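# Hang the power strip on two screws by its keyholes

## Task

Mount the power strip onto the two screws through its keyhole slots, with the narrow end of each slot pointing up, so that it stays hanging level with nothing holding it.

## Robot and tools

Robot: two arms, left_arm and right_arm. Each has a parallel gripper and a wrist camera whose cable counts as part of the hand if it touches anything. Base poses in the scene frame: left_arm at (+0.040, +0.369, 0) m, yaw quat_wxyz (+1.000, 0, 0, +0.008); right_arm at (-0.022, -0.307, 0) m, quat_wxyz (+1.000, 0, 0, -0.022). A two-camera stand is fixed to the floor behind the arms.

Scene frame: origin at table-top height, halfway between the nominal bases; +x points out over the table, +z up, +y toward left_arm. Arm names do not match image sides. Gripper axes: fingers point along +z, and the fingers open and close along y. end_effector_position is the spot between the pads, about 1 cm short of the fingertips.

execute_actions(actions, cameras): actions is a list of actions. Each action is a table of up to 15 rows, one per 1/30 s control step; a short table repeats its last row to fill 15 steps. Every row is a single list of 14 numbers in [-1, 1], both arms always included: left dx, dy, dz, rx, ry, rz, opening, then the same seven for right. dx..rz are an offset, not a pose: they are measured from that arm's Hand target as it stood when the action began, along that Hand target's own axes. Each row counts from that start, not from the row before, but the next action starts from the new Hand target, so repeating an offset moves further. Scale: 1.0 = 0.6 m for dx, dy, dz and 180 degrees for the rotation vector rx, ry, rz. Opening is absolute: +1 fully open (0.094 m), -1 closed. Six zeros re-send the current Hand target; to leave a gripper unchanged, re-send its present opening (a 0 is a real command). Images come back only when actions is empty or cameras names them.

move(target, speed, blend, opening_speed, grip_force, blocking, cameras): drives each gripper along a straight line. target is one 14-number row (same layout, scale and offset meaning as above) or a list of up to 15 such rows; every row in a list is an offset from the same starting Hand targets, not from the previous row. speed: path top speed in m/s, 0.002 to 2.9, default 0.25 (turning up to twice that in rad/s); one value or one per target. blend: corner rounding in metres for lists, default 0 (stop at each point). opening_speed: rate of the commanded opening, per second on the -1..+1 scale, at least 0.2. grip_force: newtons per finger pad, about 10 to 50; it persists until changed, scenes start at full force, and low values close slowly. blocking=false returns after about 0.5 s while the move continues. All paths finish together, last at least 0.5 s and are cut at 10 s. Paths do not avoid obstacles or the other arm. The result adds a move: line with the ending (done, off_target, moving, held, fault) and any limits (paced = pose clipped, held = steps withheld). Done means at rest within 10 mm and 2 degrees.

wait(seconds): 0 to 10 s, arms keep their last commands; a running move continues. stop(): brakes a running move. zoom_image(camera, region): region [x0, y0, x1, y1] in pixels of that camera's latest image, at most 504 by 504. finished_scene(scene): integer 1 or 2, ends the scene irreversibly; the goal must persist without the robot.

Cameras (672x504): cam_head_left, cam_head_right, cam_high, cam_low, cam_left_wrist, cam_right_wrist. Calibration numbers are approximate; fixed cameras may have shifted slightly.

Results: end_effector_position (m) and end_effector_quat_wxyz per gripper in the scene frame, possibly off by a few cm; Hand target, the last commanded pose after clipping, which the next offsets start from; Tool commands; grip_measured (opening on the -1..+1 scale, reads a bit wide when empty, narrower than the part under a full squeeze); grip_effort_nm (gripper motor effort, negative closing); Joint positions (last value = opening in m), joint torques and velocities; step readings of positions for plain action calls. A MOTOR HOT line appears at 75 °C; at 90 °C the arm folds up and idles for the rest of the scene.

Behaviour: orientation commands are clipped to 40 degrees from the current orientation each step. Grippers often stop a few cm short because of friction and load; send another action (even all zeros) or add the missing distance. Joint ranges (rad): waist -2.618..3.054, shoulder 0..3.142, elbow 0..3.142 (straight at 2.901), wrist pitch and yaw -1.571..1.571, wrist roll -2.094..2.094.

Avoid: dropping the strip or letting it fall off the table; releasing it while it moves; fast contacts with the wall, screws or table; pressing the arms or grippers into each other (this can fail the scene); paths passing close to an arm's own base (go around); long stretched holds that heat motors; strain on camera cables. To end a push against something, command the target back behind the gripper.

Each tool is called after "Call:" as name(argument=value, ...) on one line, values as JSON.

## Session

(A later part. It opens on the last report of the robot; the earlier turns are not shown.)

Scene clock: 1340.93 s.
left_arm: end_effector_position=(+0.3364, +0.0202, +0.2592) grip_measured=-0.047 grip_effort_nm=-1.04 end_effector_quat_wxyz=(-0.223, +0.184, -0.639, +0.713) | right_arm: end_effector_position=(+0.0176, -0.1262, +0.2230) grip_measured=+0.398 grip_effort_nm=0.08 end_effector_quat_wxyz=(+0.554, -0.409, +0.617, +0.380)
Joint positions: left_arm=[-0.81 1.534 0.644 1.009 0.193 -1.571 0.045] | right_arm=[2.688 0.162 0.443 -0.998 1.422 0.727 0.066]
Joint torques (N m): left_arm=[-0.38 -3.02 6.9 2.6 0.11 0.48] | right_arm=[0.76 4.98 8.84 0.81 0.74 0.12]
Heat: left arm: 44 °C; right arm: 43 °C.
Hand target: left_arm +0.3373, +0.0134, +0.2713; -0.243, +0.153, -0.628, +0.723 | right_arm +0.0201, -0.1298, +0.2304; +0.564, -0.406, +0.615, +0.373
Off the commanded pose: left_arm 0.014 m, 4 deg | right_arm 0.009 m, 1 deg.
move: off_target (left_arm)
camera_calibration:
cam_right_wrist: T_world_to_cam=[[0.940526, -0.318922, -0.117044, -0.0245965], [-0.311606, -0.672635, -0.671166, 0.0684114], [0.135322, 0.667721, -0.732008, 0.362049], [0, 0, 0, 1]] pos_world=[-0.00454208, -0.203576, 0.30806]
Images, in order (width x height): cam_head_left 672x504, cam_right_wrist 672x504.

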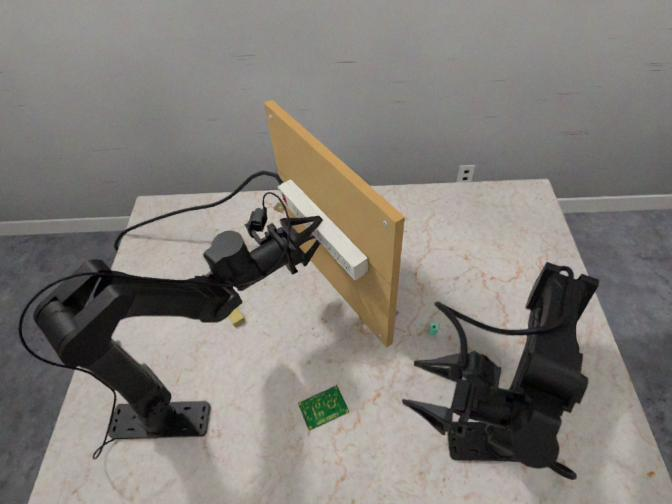

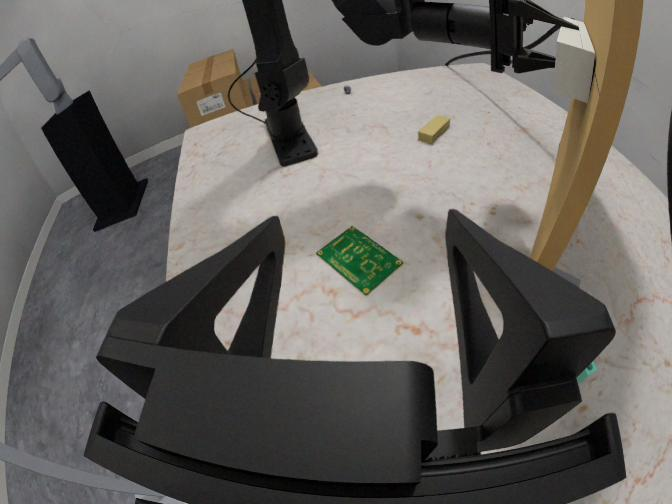

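Call:
move(target=[[0.012,0.005,0.004,-0.03,0,0,-1,0,0,0,0,0,0,0.4],[-0.012,0.008,0.004,-0.03,0,0,-1,0,0,0,0,0,0,0.4],[0.012,0.011,0.004,-0.03,0,0,-1,0,0,0,0,0,0,0.4],[0,0.012,0.004,-0.03,0,0,-1,0,0,0,0,0,0,0.4]], speed=0.03, blend=[0.002,0.002,0.002,0], cameras=["cam_head_left","cam_right_wrist","cam_high"])

Call:
zoom_image(camera="cam_right_wrist", region=[520, 0, 620, 100])

Call:
zoom_image(camera="cam_head_left", region=[270, 170, 380, 290])

Call:
zoom_image(camera="cam_high", region=[320, 210, 460, 350])

Scene clock: 1372.13 s.
left_arm: end_effector_position=(+0.3380, +0.0192, +0.2540) grip_measured=-0.047 grip_effort_nm=-1.04 end_effector_quat_wxyz=(+0.222, -0.189, +0.661, -0.691) | right_arm: end_effector_position=(+0.0176, -0.1262, +0.2230) grip_measured=+0.398 grip_effort_nm=0.08 end_effector_quat_wxyz=(+0.554, -0.409, +0.617, +0.380)
Joint positions: left_arm=[-0.811 1.505 0.669 0.891 0.187 -1.549 0.045] | right_arm=[2.688 0.162 0.443 -0.998 1.422 0.727 0.066]
Joint torques (N m): left_arm=[-0.54 -3.74 8.1 2 0.12 0.44] | right_arm=[0.92 4.94 8.8 0.81 0.67 0.09]
Heat: left arm: 43 °C; right arm: 43 °C.
Hand target: left_arm +0.3398, +0.0107, +0.2646; +0.235, -0.165, +0.662, -0.693 | right_arm +0.0201, -0.1298, +0.2304; +0.564, -0.406, +0.615, +0.373
Off the commanded pose: left_arm 0.014 m, 3 deg | right_arm 0.009 m, 1 deg.
move: off_target (left_arm)
camera_calibration:
cam_right_wrist: T_world_to_cam=[[0.940526, -0.318922, -0.117044, -0.0245965], [-0.311606, -0.672635, -0.671166, 0.0684114], [0.135322, 0.667721, -0.732008, 0.362049], [0, 0, 0, 1]] pos_world=[-0.00454208, -0.203576, 0.30806]
Images, in order (width x height): cam_head_left 672x504, cam_high 672x504, cam_right_wrist 672x504.

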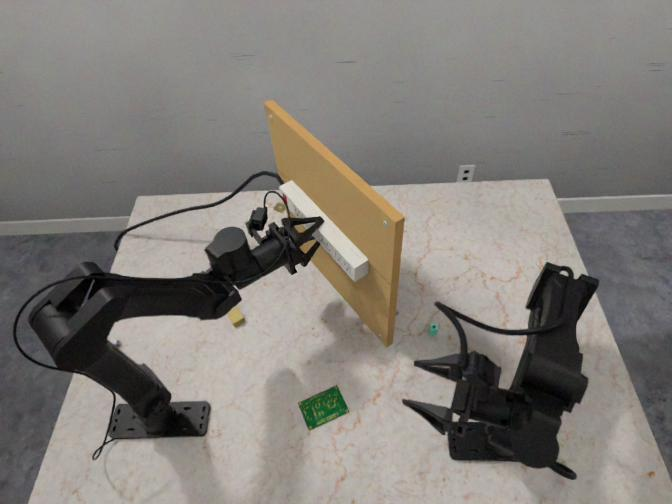

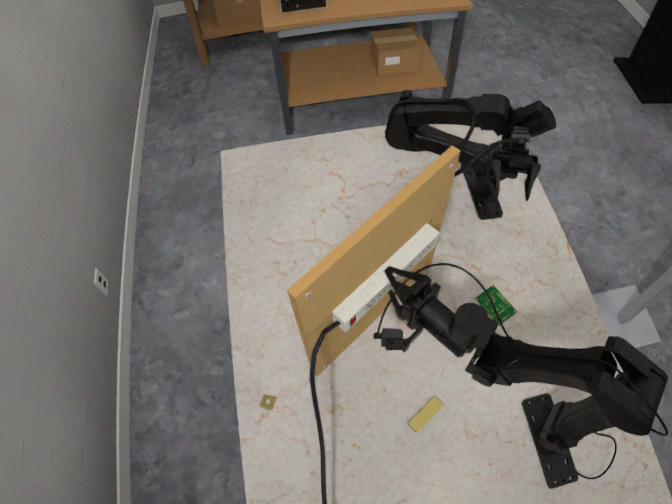

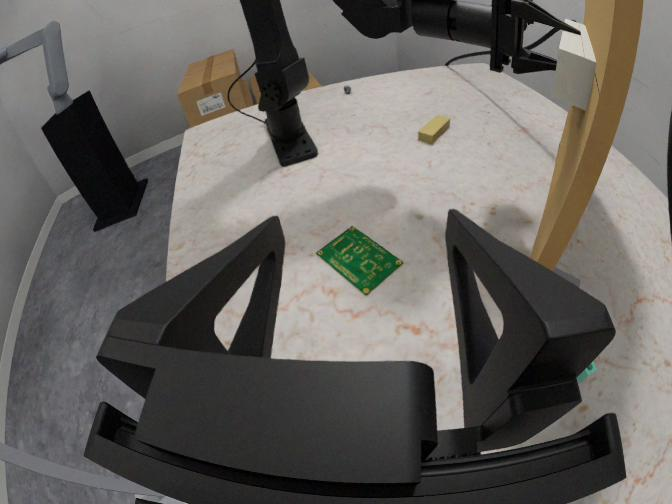

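Scaled by 5.040 from the camera's 672x504 image, which has a finer 960x720 frame.

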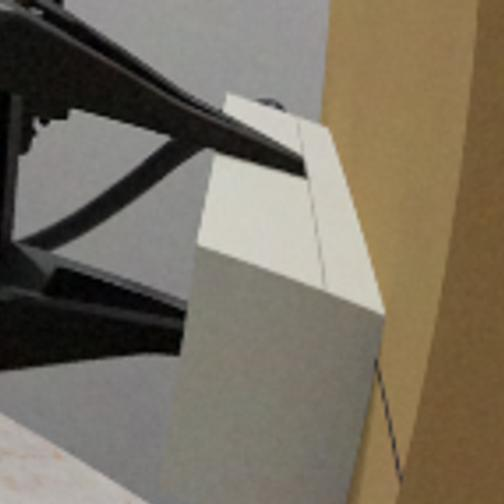

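Scaled by 4.200 from the camera's 672x504 image, which has a finer 960x720 frame.

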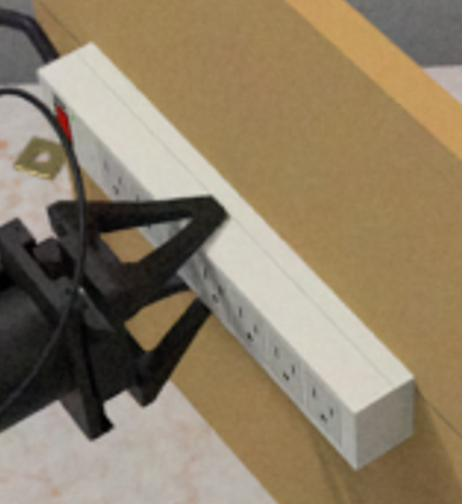

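Scaled by 3.600 from the camera's 672x504 image, which has a finer 960x720 frame.

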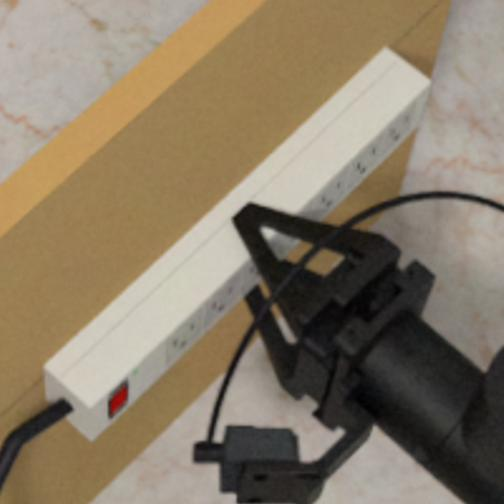

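Call:
move(target=[[0.01,0.01,0.002,0,0,-0.012,-1,0,0,0,0,0,0,0.4],[-0.01,0.014,0.002,0,0,-0.015,-1,0,0,0,0,0,0,0.4],[0.01,0.018,0.002,0,0,-0.008,-1,0,0,0,0,0,0,0.4],[0,0.02,0.002,0,0,-0.008,-1,0,0,0,0,0,0,0.4]], speed=0.03, blend=[0.002,0.002,0.002,0], cameras=["cam_head_left","cam_right_wrist","cam_high"])

Call:
zoom_image(camera="cam_right_wrist", region=[520, 0, 620, 100])

Call:
zoom_image(camera="cam_head_left", region=[270, 170, 380, 290])

Call:
zoom_image(camera="cam_high", region=[320, 210, 460, 350])

Scene clock: 1392.53 s.
left_arm: end_effector_position=(+0.3380, +0.0192, +0.2539) grip_measured=-0.047 grip_effort_nm=-1.04 end_effector_quat_wxyz=(+0.221, -0.185, +0.658, -0.696) | right_arm: end_effector_position=(+0.0176, -0.1262, +0.2230) grip_measured=+0.398 grip_effort_nm=0.08 end_effector_quat_wxyz=(+0.554, -0.409, +0.617, +0.380)
Joint positions: left_arm=[-0.807 1.515 0.663 0.919 0.199 -1.552 0.045] | right_arm=[2.688 0.162 0.443 -0.998 1.422 0.727 0.066]
Joint torques (N m): left_arm=[-0.8 -1.48 7.16 2.28 0.01 0.23] | right_arm=[0.91 4.98 8.8 0.83 0.69 0.09]
Heat: left arm: 40 °C; right arm: 43 °C.
Hand target: left_arm +0.3416, +0.0096, +0.2528; +0.226, -0.173, +0.660, -0.696 | right_arm +0.0201, -0.1298, +0.2304; +0.564, -0.406, +0.615, +0.373
Off the commanded pose: left_arm 0.010 m, 2 deg | right_arm 0.009 m, 1 deg.
move: done
camera_calibration:
cam_right_wrist: T_world_to_cam=[[0.940526, -0.318922, -0.117044, -0.0245965], [-0.311606, -0.672635, -0.671166, 0.0684114], [0.135322, 0.667721, -0.732008, 0.362049], [0, 0, 0, 1]] pos_world=[-0.00454208, -0.203576, 0.30806]
Images, in order (width x height): cam_head_left 672x504, cam_high 672x504, cam_right_wrist 672x504.

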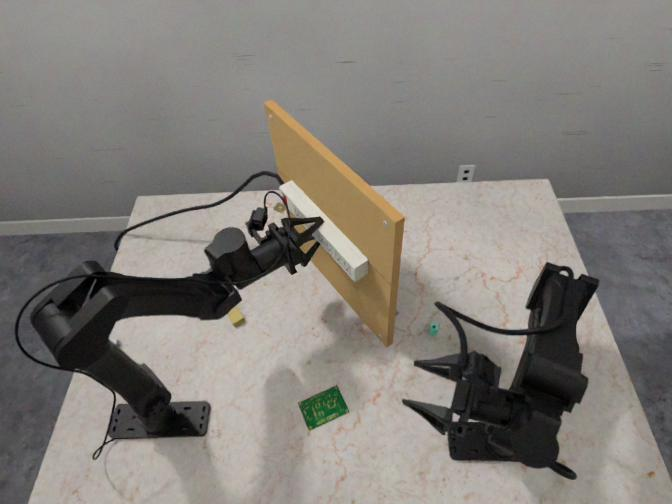

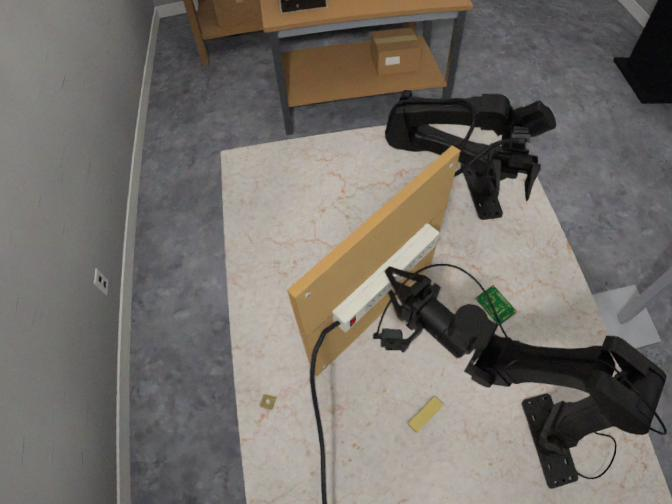

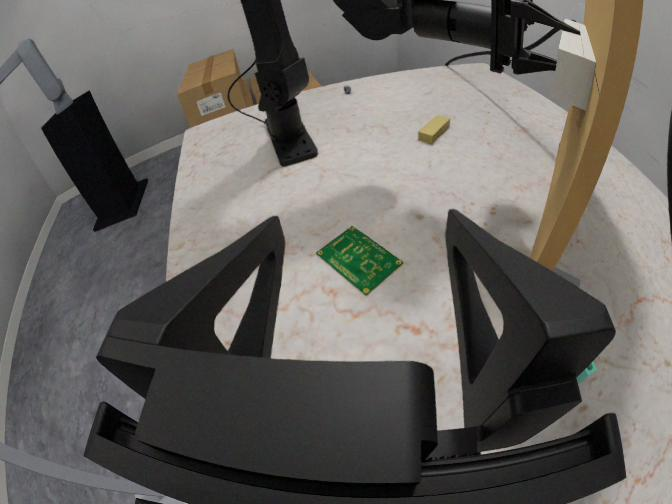

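Scaled by 5.040 from the camera's 672x504 image, which has a finer 960x720 frame.

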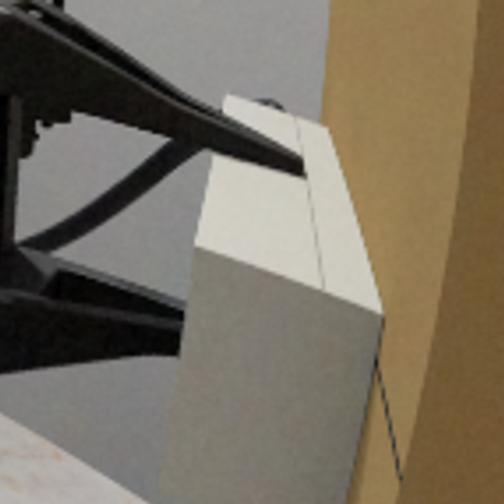

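Scaled by 4.200 from the camera's 672x504 image, which has a finer 960x720 frame.

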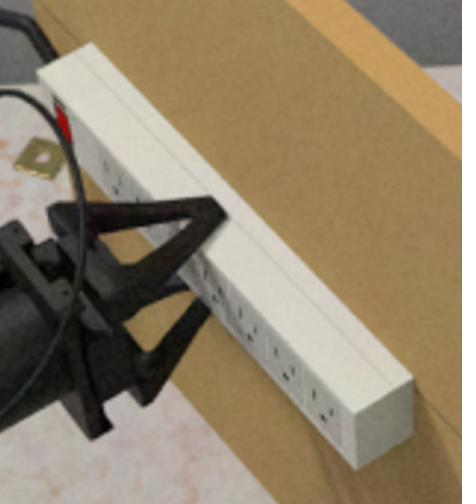

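Scaled by 3.600 from the camera's 672x504 image, which has a finer 960x720 frame.

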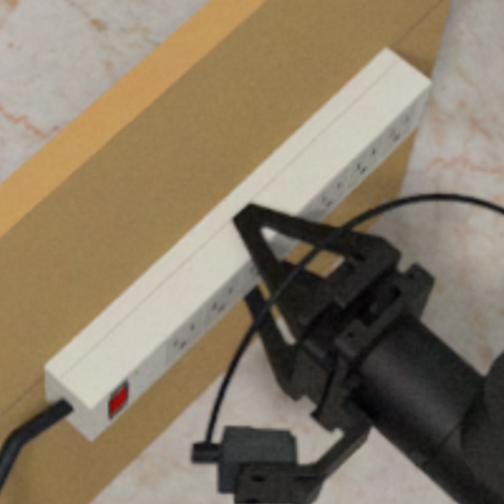

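Call:
move(target=[[0.03,0,0,0,0,0,-1,0,0,0,0,0,0,0.4]], speed=0.02)

Call:
move(target=[[-0.06,0,0,0,0,0,-1,0,0,0,0,0,0,0.4]], speed=0.02)

Scene clock: 1420.50 s.
left_arm: end_effector_position=(+0.3372, +0.0189, +0.2536) grip_measured=-0.047 grip_effort_nm=-1.04 end_effector_quat_wxyz=(+0.233, -0.198, +0.651, -0.694) | right_arm: end_effector_position=(+0.0176, -0.1262, +0.2230) grip_measured=+0.398 grip_effort_nm=0.08 end_effector_quat_wxyz=(+0.554, -0.409, +0.617, +0.380)
Joint positions: left_arm=[-0.834 1.515 0.653 0.935 0.134 -1.552 0.045] | right_arm=[2.688 0.162 0.443 -0.998 1.422 0.727 0.066]
Joint torques (N m): left_arm=[-3.75 -2.41 6.69 2.17 0.06 0.26] | right_arm=[0.79 5.03 8.76 0.82 0.71 0.11]
Heat: left arm: 40 °C; right arm: 43 °C.
Hand target: left_arm +0.3266, -0.0002, +0.2518; +0.227, -0.173, +0.660, -0.696 | right_arm +0.0201, -0.1298, +0.2304; +0.564, -0.406, +0.615, +0.373
Off the commanded pose: left_arm 0.022 m, 3 deg | right_arm 0.009 m, 1 deg.
move: off_target (left_arm)

Scene clock: 1422.67 s.
left_arm: end_effector_position=(+0.3402, +0.0219, +0.2525) grip_measured=-0.047 grip_effort_nm=-1.04 end_effector_quat_wxyz=(+0.211, -0.168, +0.657, -0.704) | right_arm: end_effector_position=(+0.0176, -0.1262, +0.2230) grip_measured=+0.398 grip_effort_nm=0.08 end_effector_quat_wxyz=(+0.554, -0.409, +0.617, +0.380)
Joint positions: left_arm=[-0.77 1.538 0.658 0.964 0.276 -1.552 0.045] | right_arm=[2.688 0.162 0.443 -0.998 1.422 0.727 0.066]
Joint torques (N m): left_arm=[1.29 -2.55 8.62 1.73 -0.21 0.19] | right_arm=[0.77 4.82 8.81 0.8 0.7 0.05]
Heat: left arm: 41 °C; right arm: 43 °C.
Hand target: left_arm +0.3568, +0.0193, +0.2539; +0.226, -0.173, +0.659, -0.696 | right_arm +0.0201, -0.1298, +0.2304; +0.564, -0.406, +0.615, +0.373
Off the commanded pose: left_arm 0.017 m, 2 deg | right_arm 0.009 m, 1 deg.
move: off_target (left_arm)

Call:
move(target=[[0,0.02,0,0,0,0,-1,0,0,0,0,0,0,0.4],[0.05,0.02,0,0,0,0,-1,0,0,0,0,0,0,0.4],[0.01,0.02,0,0,0,0,-1,0,0,0,0,0,0,0.4]], speed=0.03, cameras=["cam_head_left","cam_right_wrist","cam_high"])

Call:
zoom_image(camera="cam_right_wrist", region=[520, 0, 620, 100])

Call:
zoom_image(camera="cam_head_left", region=[270, 170, 380, 290])

Scene clock: 1438.43 s.
left_arm: end_effector_position=(+0.3397, +0.0223, +0.2511) grip_measured=-0.047 grip_effort_nm=-1.04 end_effector_quat_wxyz=(-0.222, +0.170, -0.643, +0.713) | right_arm: end_effector_position=(+0.0176, -0.1262, +0.2230) grip_measured=+0.398 grip_effort_nm=0.08 end_effector_quat_wxyz=(+0.554, -0.409, +0.617, +0.380)
Joint positions: left_arm=[-0.782 1.565 0.634 1.05 0.244 -1.556 0.045] | right_arm=[2.688 0.162 0.443 -0.998 1.422 0.727 0.066]
Joint torques (N m): left_arm=[0.85 -2.04 8.18 1.49 -0.04 0.24] | right_arm=[0.85 5.03 8.84 0.8 0.69 0.08]
Heat: left arm: 41 °C; right arm: 43 °C.
Hand target: left_arm +0.3527, +0.0157, +0.2416; -0.226, +0.173, -0.660, +0.696 | right_arm +0.0201, -0.1298, +0.2304; +0.564, -0.406, +0.615, +0.373
Off the commanded pose: left_arm 0.018 m, 3 deg | right_arm 0.009 m, 1 deg.
move: off_target (left_arm)
camera_calibration:
cam_right_wrist: T_world_to_cam=[[0.940526, -0.318922, -0.117044, -0.0245965], [-0.311606, -0.672635, -0.671166, 0.0684114], [0.135322, 0.667721, -0.732008, 0.362049], [0, 0, 0, 1]] pos_world=[-0.00454208, -0.203576, 0.30806]
Images, in order (width x height): cam_head_left 672x504, cam_high 672x504, cam_right_wrist 672x504.

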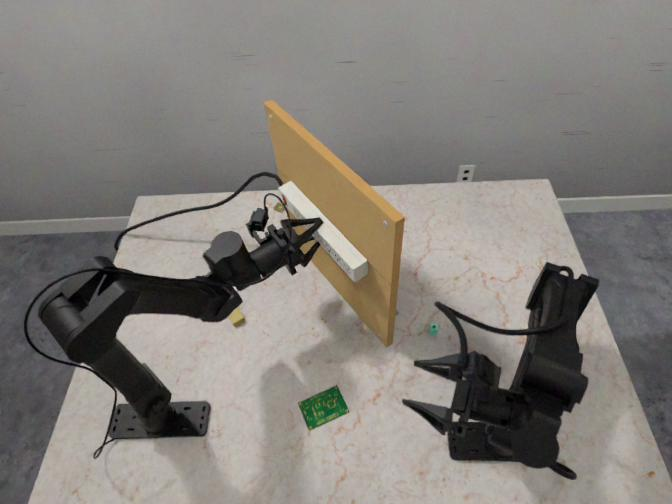

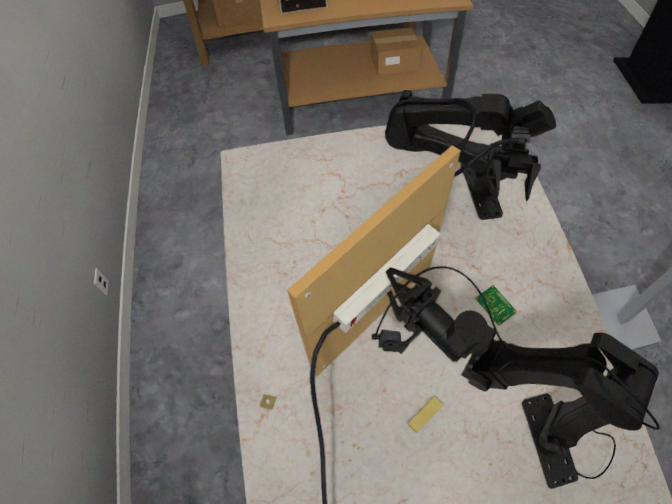

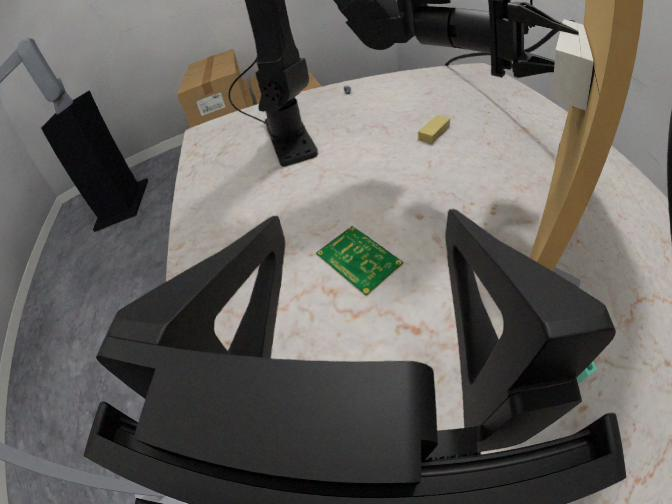

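Scaled by 5.040 from the camera's 672x504 image, which has a finer 960x720 frame.

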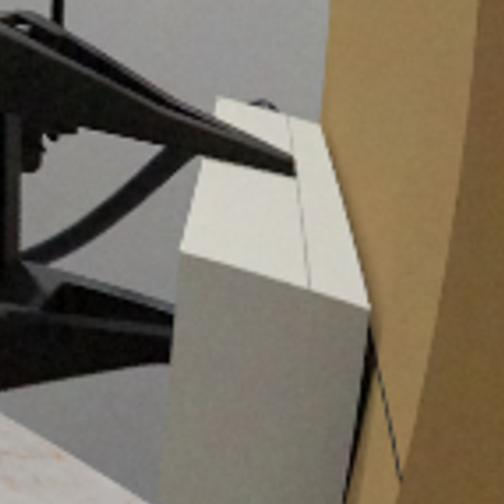

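Scaled by 4.200 from the camera's 672x504 image, which has a finer 960x720 frame.

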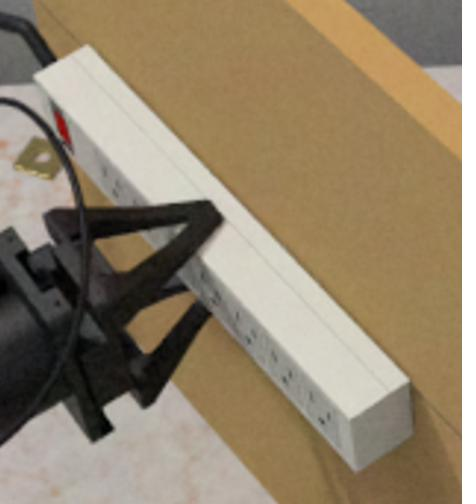

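Call:
move(target=[[0,-0.005,0.02,-0.035,0,0,-1,0,0,0,0,0,0,0.4],[0.025,0,0.02,-0.035,0,0,-1,0,0,0,0,0,0,0.4],[0.05,0.005,0.02,-0.035,0,0,-1,0,0,0,0,0,0,0.4]], speed=0.03, cameras=["cam_head_left","cam_right_wrist","cam_high"])

Call:
zoom_image(camera="cam_right_wrist", region=[520, 0, 620, 100])

Call:
zoom_image(camera="cam_head_left", region=[270, 170, 380, 290])

Scene clock: 1465.93 s.
left_arm: end_effector_position=(+0.3381, +0.0173, +0.2537) grip_measured=-0.047 grip_effort_nm=-1.04 end_effector_quat_wxyz=(+0.231, -0.199, +0.668, -0.678) | right_arm: end_effector_position=(+0.0176, -0.1262, +0.2230) grip_measured=+0.398 grip_effort_nm=0.08 end_effector_quat_wxyz=(+0.554, -0.409, +0.617, +0.380)
Joint positions: left_arm=[-0.834 1.49 0.685 0.833 0.136 -1.535 0.045] | right_arm=[2.688 0.162 0.443 -0.998 1.422 0.727 0.066]
Joint torques (N m): left_arm=[-4.48 0.03 9.33 1.43 -0.09 0.29] | right_arm=[0.79 4.98 8.81 0.77 0.71 0.07]
Heat: left arm: 41 °C; right arm: 43 °C.
Hand target: left_arm +0.3343, -0.0107, +0.2376; +0.217, -0.185, +0.697, -0.658 | right_arm +0.0201, -0.1298, +0.2304; +0.564, -0.406, +0.615, +0.373
Off the commanded pose: left_arm 0.033 m, 5 deg | right_arm 0.009 m, 1 deg.
move: off_target (left_arm)
camera_calibration:
cam_right_wrist: T_world_to_cam=[[0.940526, -0.318922, -0.117044, -0.0245965], [-0.311606, -0.672635, -0.671166, 0.0684114], [0.135322, 0.667721, -0.732008, 0.362049], [0, 0, 0, 1]] pos_world=[-0.00454208, -0.203576, 0.30806]
Images, in order (width x height): cam_head_left 672x504, cam_high 672x504, cam_right_wrist 672x504.

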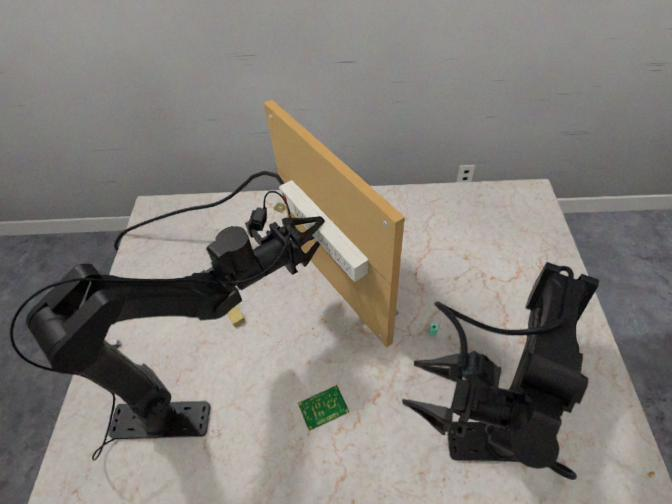

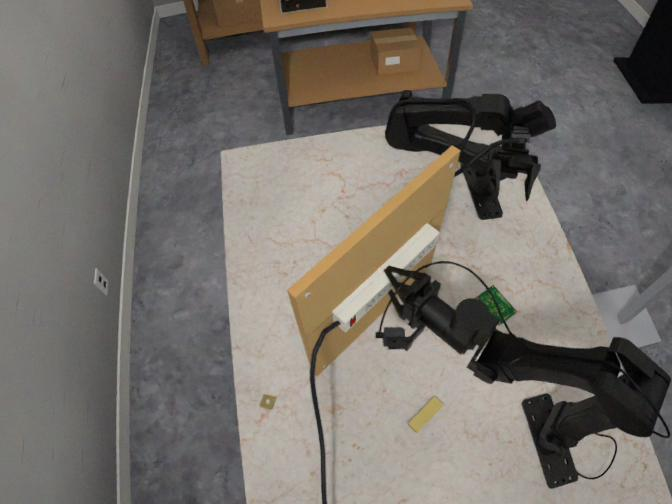

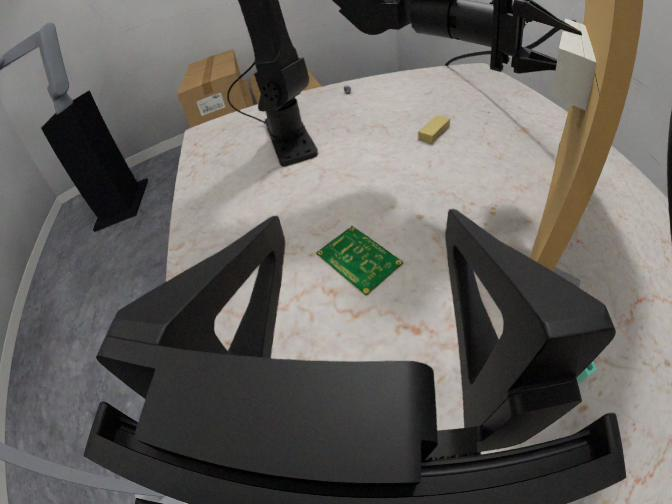

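Scaled by 5.040 from the camera's 672x504 image, which has a finer 960x720 frame.

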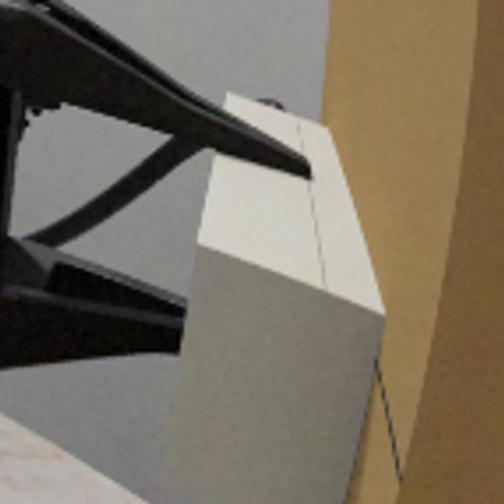

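Scaled by 4.200 from the camera's 672x504 image, which has a finer 960x720 frame.

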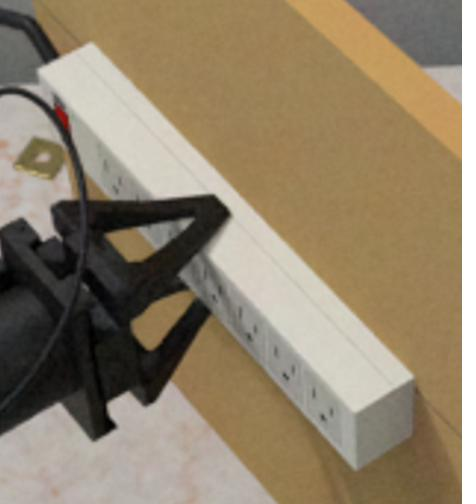

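Call:
move(target=[[-0.035,0,-0.012,0.01,0,0,-1,0,0,0,0,0,0,0.4],[-0.035,0.04,-0.012,0.005,0,0,-1,0,0,0,0,0,0,0.4]], speed=0.03)

Scene clock: 1491.27 s.
left_arm: end_effector_position=(+0.3382, +0.0194, +0.2509) grip_measured=-0.047 grip_effort_nm=-1.04 end_effector_quat_wxyz=(+0.225, -0.177, +0.651, -0.703) | right_arm: end_effector_position=(+0.0176, -0.1262, +0.2230) grip_measured=+0.398 grip_effort_nm=0.08 end_effector_quat_wxyz=(+0.554, -0.409, +0.617, +0.380)
Joint positions: left_arm=[-0.802 1.545 0.645 0.993 0.209 -1.547 0.045] | right_arm=[2.688 0.162 0.443 -0.998 1.422 0.727 0.066]
Joint torques (N m): left_arm=[-0.05 -0.23 6.63 1.17 -0.01 0.35] | right_arm=[0.77 4.94 8.66 0.81 0.68 0.09]
Heat: left arm: 42 °C; right arm: 43 °C.
Hand target: left_arm +0.3486, +0.0082, +0.2152; +0.218, -0.184, +0.692, -0.664 | right_arm +0.0201, -0.1298, +0.2304; +0.564, -0.406, +0.615, +0.373
Off the commanded pose: left_arm 0.039 m, 7 deg | right_arm 0.009 m, 1 deg.
move: off_target (left_arm)

Call:
move(target=[[0.005,-0.085,0,0,0,0,-1,0,0,0,0,0,0,0.4],[0.005,-0.085,0.05,-0.01,0,0,-1,0,0,0,0,0,0,0.4]], speed=0.05, cameras=["cam_head_left","cam_right_wrist","cam_high"])

Call:
zoom_image(camera="cam_right_wrist", region=[520, 0, 620, 100])

Call:
zoom_image(camera="cam_head_left", region=[270, 170, 380, 290])

Call:
zoom_image(camera="cam_high", region=[320, 210, 460, 350])

Scene clock: 1512.37 s.
left_arm: end_effector_position=(+0.3398, +0.0168, +0.2515) grip_measured=-0.047 grip_effort_nm=-1.04 end_effector_quat_wxyz=(+0.208, -0.195, +0.701, -0.654) | right_arm: end_effector_position=(+0.0176, -0.1262, +0.2230) grip_measured=+0.398 grip_effort_nm=0.08 end_effector_quat_wxyz=(+0.554, -0.409, +0.617, +0.380)
Joint positions: left_arm=[-0.807 1.457 0.745 0.653 0.201 -1.521 0.045] | right_arm=[2.688 0.162 0.443 -0.998 1.422 0.727 0.066]
Joint torques (N m): left_arm=[-3.34 4.21 16.32 1.76 -0.39 0.15] | right_arm=[0.83 4.98 8.7 0.81 0.69 0.1]
Heat: left arm: 41 °C; right arm: 43 °C.
Hand target: left_arm +0.3607, -0.0211, +0.2652; +0.215, -0.187, +0.702, -0.653 | right_arm +0.0201, -0.1298, +0.2304; +0.564, -0.406, +0.615, +0.373
Off the commanded pose: left_arm 0.045 m, 1 deg | right_arm 0.009 m, 1 deg.
move: off_target (left_arm)
camera_calibration:
cam_right_wrist: T_world_to_cam=[[0.940526, -0.318922, -0.117044, -0.0245965], [-0.311606, -0.672635, -0.671166, 0.0684114], [0.135322, 0.667721, -0.732008, 0.362049], [0, 0, 0, 1]] pos_world=[-0.00454208, -0.203576, 0.30806]
Images, in order (width x height): cam_head_left 672x504, cam_high 672x504, cam_right_wrist 672x504.

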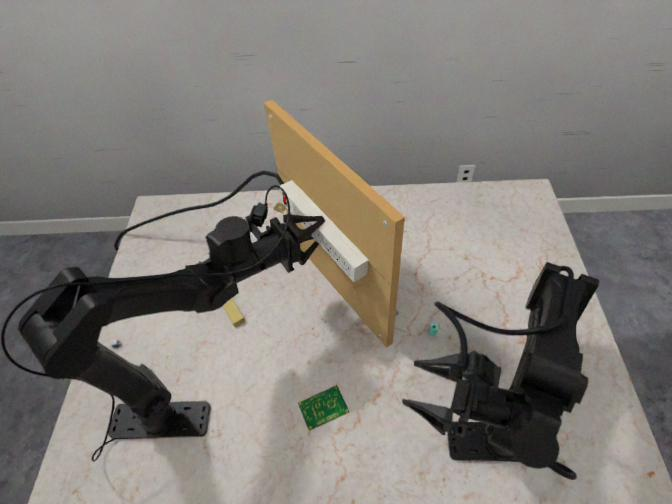

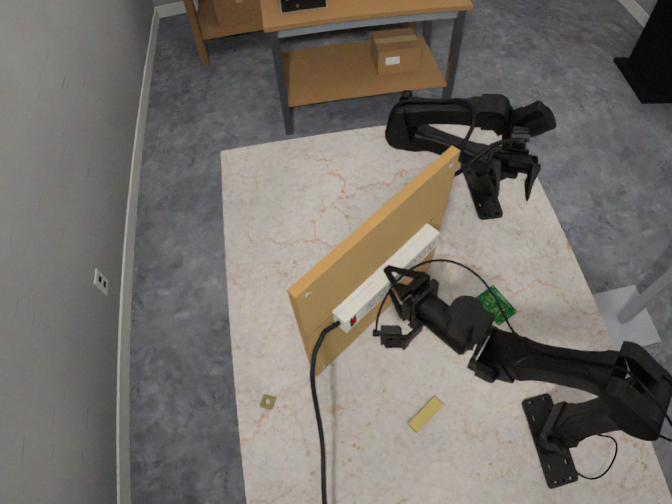

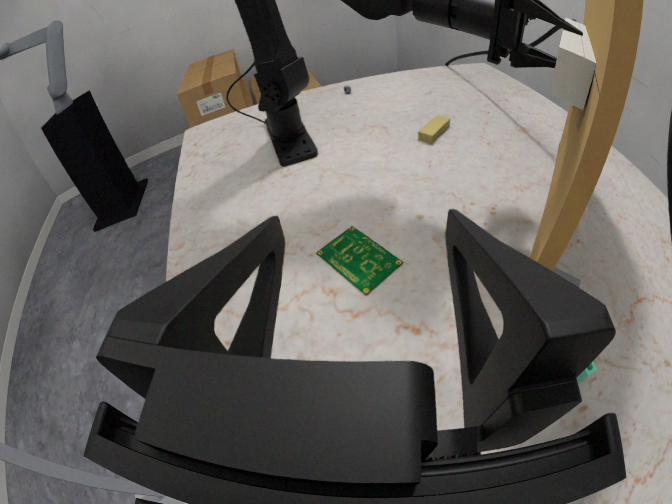

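Scaled by 5.040 from the camera's 672x504 image, which has a finer 960x720 frame.

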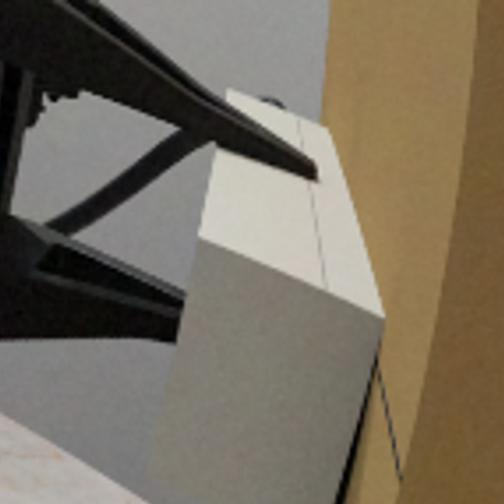

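Scaled by 4.200 from the camera's 672x504 image, which has a finer 960x720 frame.

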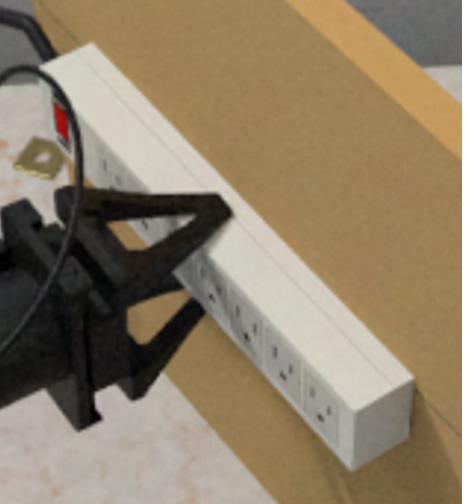

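Scaled by 3.600 from the camera's 672x504 image, which has a finer 960x720 frame.

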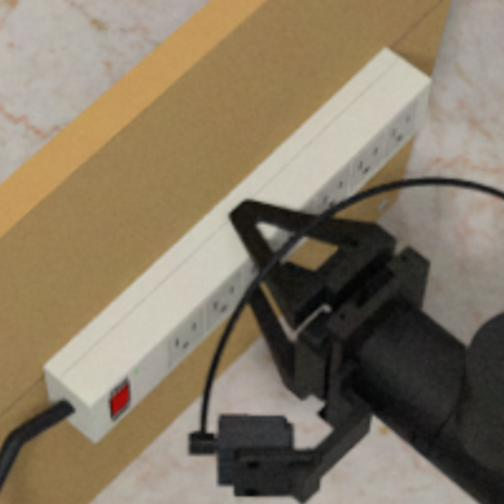

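Call:
execute_actions(actions=[])

Scene clock: 1552.73 s.
left_arm: end_effector_position=(+0.3398, +0.0168, +0.2515) grip_measured=-0.047 grip_effort_nm=-1.04 end_effector_quat_wxyz=(+0.208, -0.195, +0.701, -0.654) | right_arm: end_effector_position=(+0.0176, -0.1262, +0.2230) grip_measured=+0.398 grip_effort_nm=0.08 end_effector_quat_wxyz=(+0.554, -0.409, +0.617, +0.380)
Joint positions: left_arm=[-0.807 1.457 0.745 0.653 0.201 -1.521 0.045] | right_arm=[2.688 0.162 0.443 -0.998 1.422 0.727 0.066]
Joint velocities: within noise
Joint torques (N m): left_arm=[-3.32 4.22 16.36 1.78 -0.39 0.15] | right_arm=[0.95 5.04 8.83 0.8 0.72 0.07]
Heat: left arm: 46 °C; right arm: 43 °C.
Hand target: left_arm +0.3607, -0.0211, +0.2652; +0.215, -0.187, +0.702, -0.653 | right_arm +0.0201, -0.1298, +0.2304; +0.564, -0.406, +0.615, +0.373
Tool commands: left_gripper/opening=-1.0 right_gripper/opening=+0.4
Off the commanded pose: left_arm 0.045 m, 1 deg | right_arm 0.009 m, 1 deg.
camera_calibration:
cam_left_wrist: T_world_to_cam=[[-0.0793625, -0.173297, 0.981667, -0.211451], [-0.970161, 0.239758, -0.036107, 0.32715], [-0.229105, -0.95524, -0.187154, 0.256824], [0, 0, 0, 1]] pos_world=[0.359446, 0.130248, 0.267453]
cam_right_wrist: T_world_to_cam=[[0.940526, -0.318922, -0.117044, -0.0245965], [-0.311606, -0.672635, -0.671166, 0.0684114], [0.135322, 0.667721, -0.732008, 0.362049], [0, 0, 0, 1]] pos_world=[-0.00454208, -0.203576, 0.30806]

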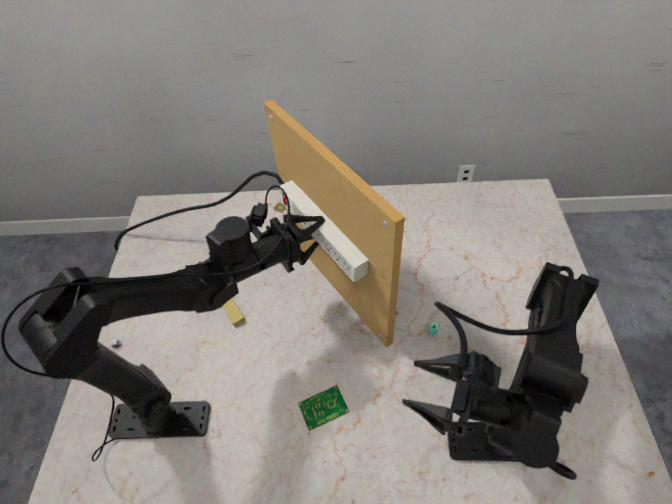

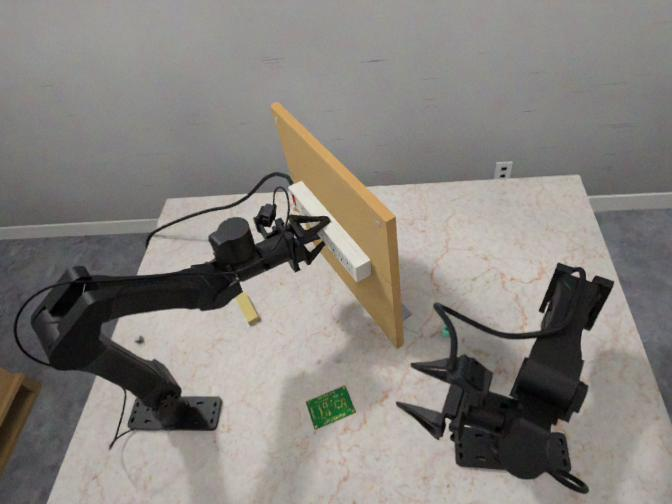

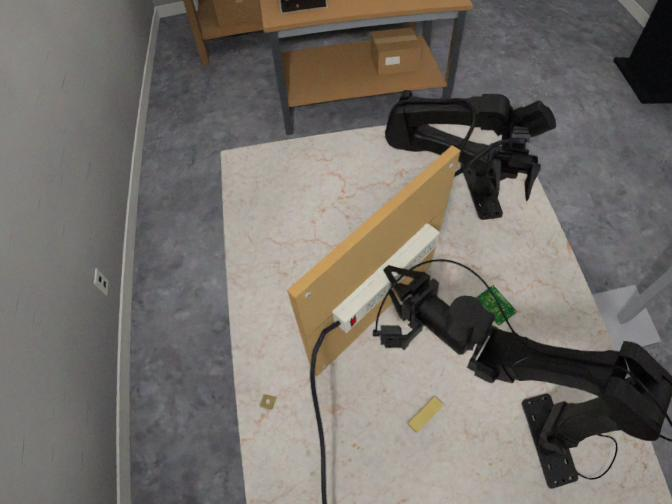

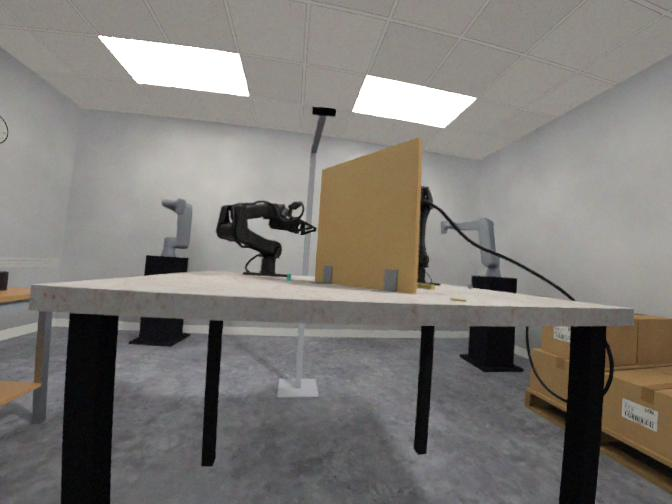

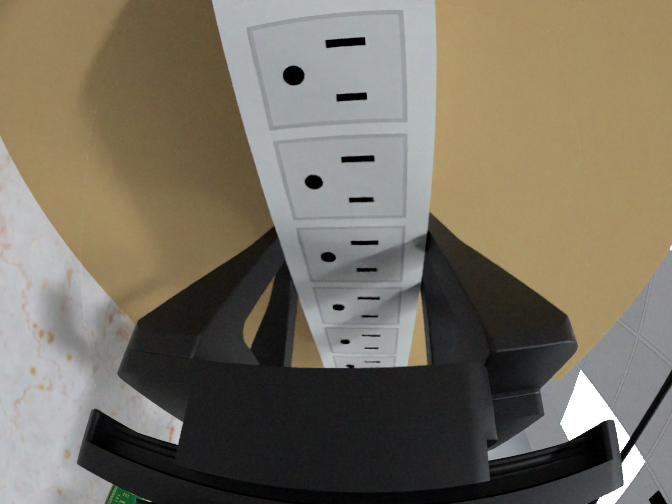

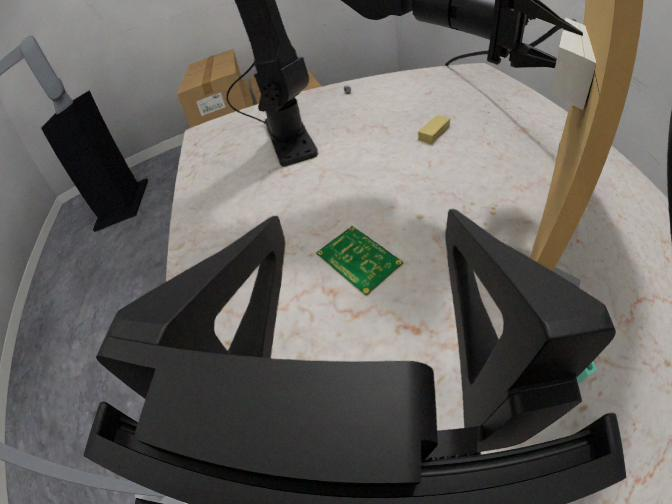

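Call:
move(target=[0,-0.06,-0.015,0.034,0,0,-1,0,0,0,0,0,0,0.4], speed=0.1, cameras=["cam_head_left","cam_right_wrist","cam_high"])

Call:
zoom_image(camera="cam_right_wrist", region=[520, 0, 620, 100])

Call:
zoom_image(camera="cam_head_left", region=[270, 170, 380, 290])

Scene clock: 1565.73 s.
left_arm: end_effector_position=(+0.3392, +0.0174, +0.2539) grip_measured=-0.047 grip_effort_nm=-1.04 end_effector_quat_wxyz=(+0.207, -0.196, +0.703, -0.651) | right_arm: end_effector_position=(+0.0176, -0.1262, +0.2230) grip_measured=+0.398 grip_effort_nm=0.08 end_effector_quat_wxyz=(+0.554, -0.409, +0.617, +0.380)
Joint positions: left_arm=[-0.807 1.446 0.754 0.625 0.202 -1.521 0.045] | right_arm=[2.688 0.162 0.443 -0.998 1.422 0.727 0.066]
Joint torques (N m): left_arm=[-3.12 0.43 15.23 2.73 -0.29 -0.06] | right_arm=[0.79 5 8.81 0.83 0.73 0.08]
Heat: left arm: 47 °C; right arm: 43 °C.
Hand target: left_arm +0.3551, -0.0164, +0.3017; +0.225, -0.175, +0.666, -0.689 | right_arm +0.0201, -0.1298, +0.2304; +0.564, -0.406, +0.615, +0.373
Off the commanded pose: left_arm 0.061 m, 7 deg | right_arm 0.009 m, 1 deg.
move: off_target (left_arm)
camera_calibration:
cam_right_wrist: T_world_to_cam=[[0.940526, -0.318922, -0.117044, -0.0245965], [-0.311606, -0.672635, -0.671166, 0.0684114], [0.135322, 0.667721, -0.732008, 0.362049], [0, 0, 0, 1]] pos_world=[-0.00454208, -0.203576, 0.30806]
Images, in order (width x height): cam_head_left 672x504, cam_high 672x504, cam_right_wrist 672x504.

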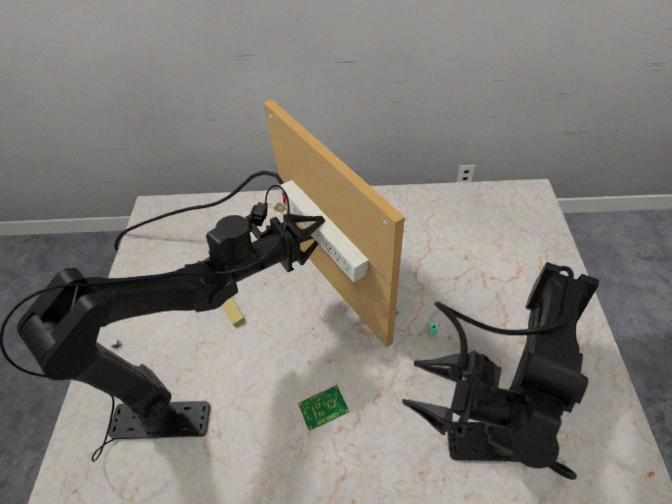

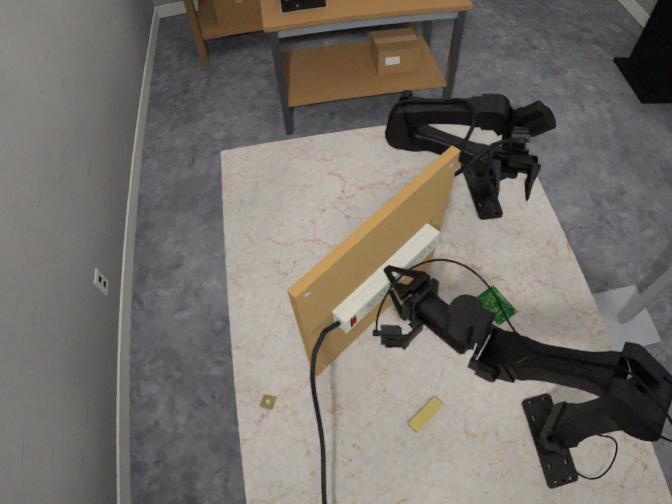

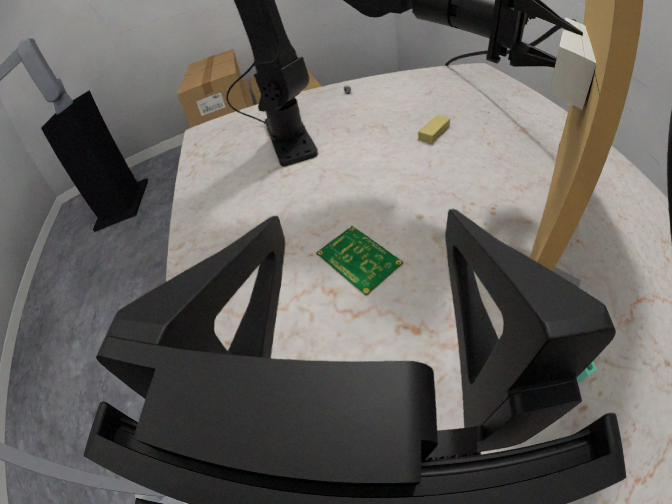

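Scaled by 5.040 from the camera's 672x504 image, which has a finer 960x720 frame.

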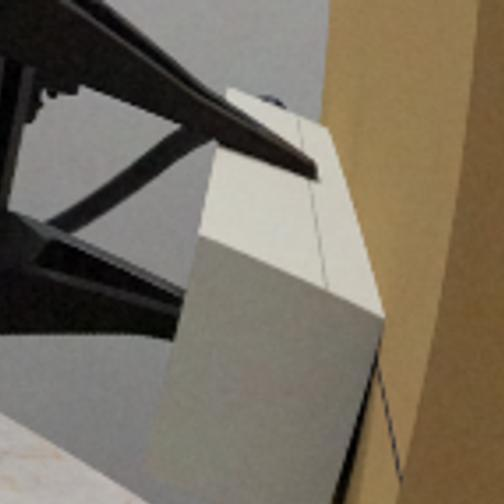

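Scaled by 4.200 from the camera's 672x504 image, which has a finer 960x720 frame.

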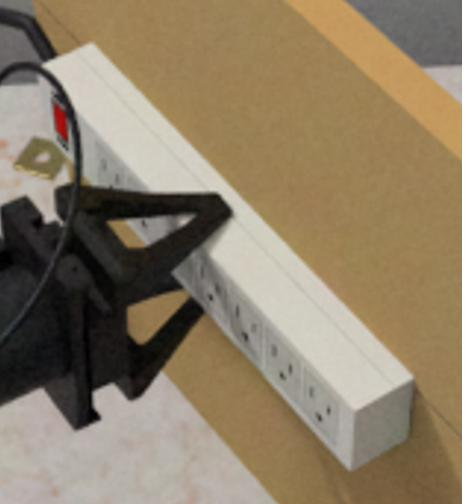

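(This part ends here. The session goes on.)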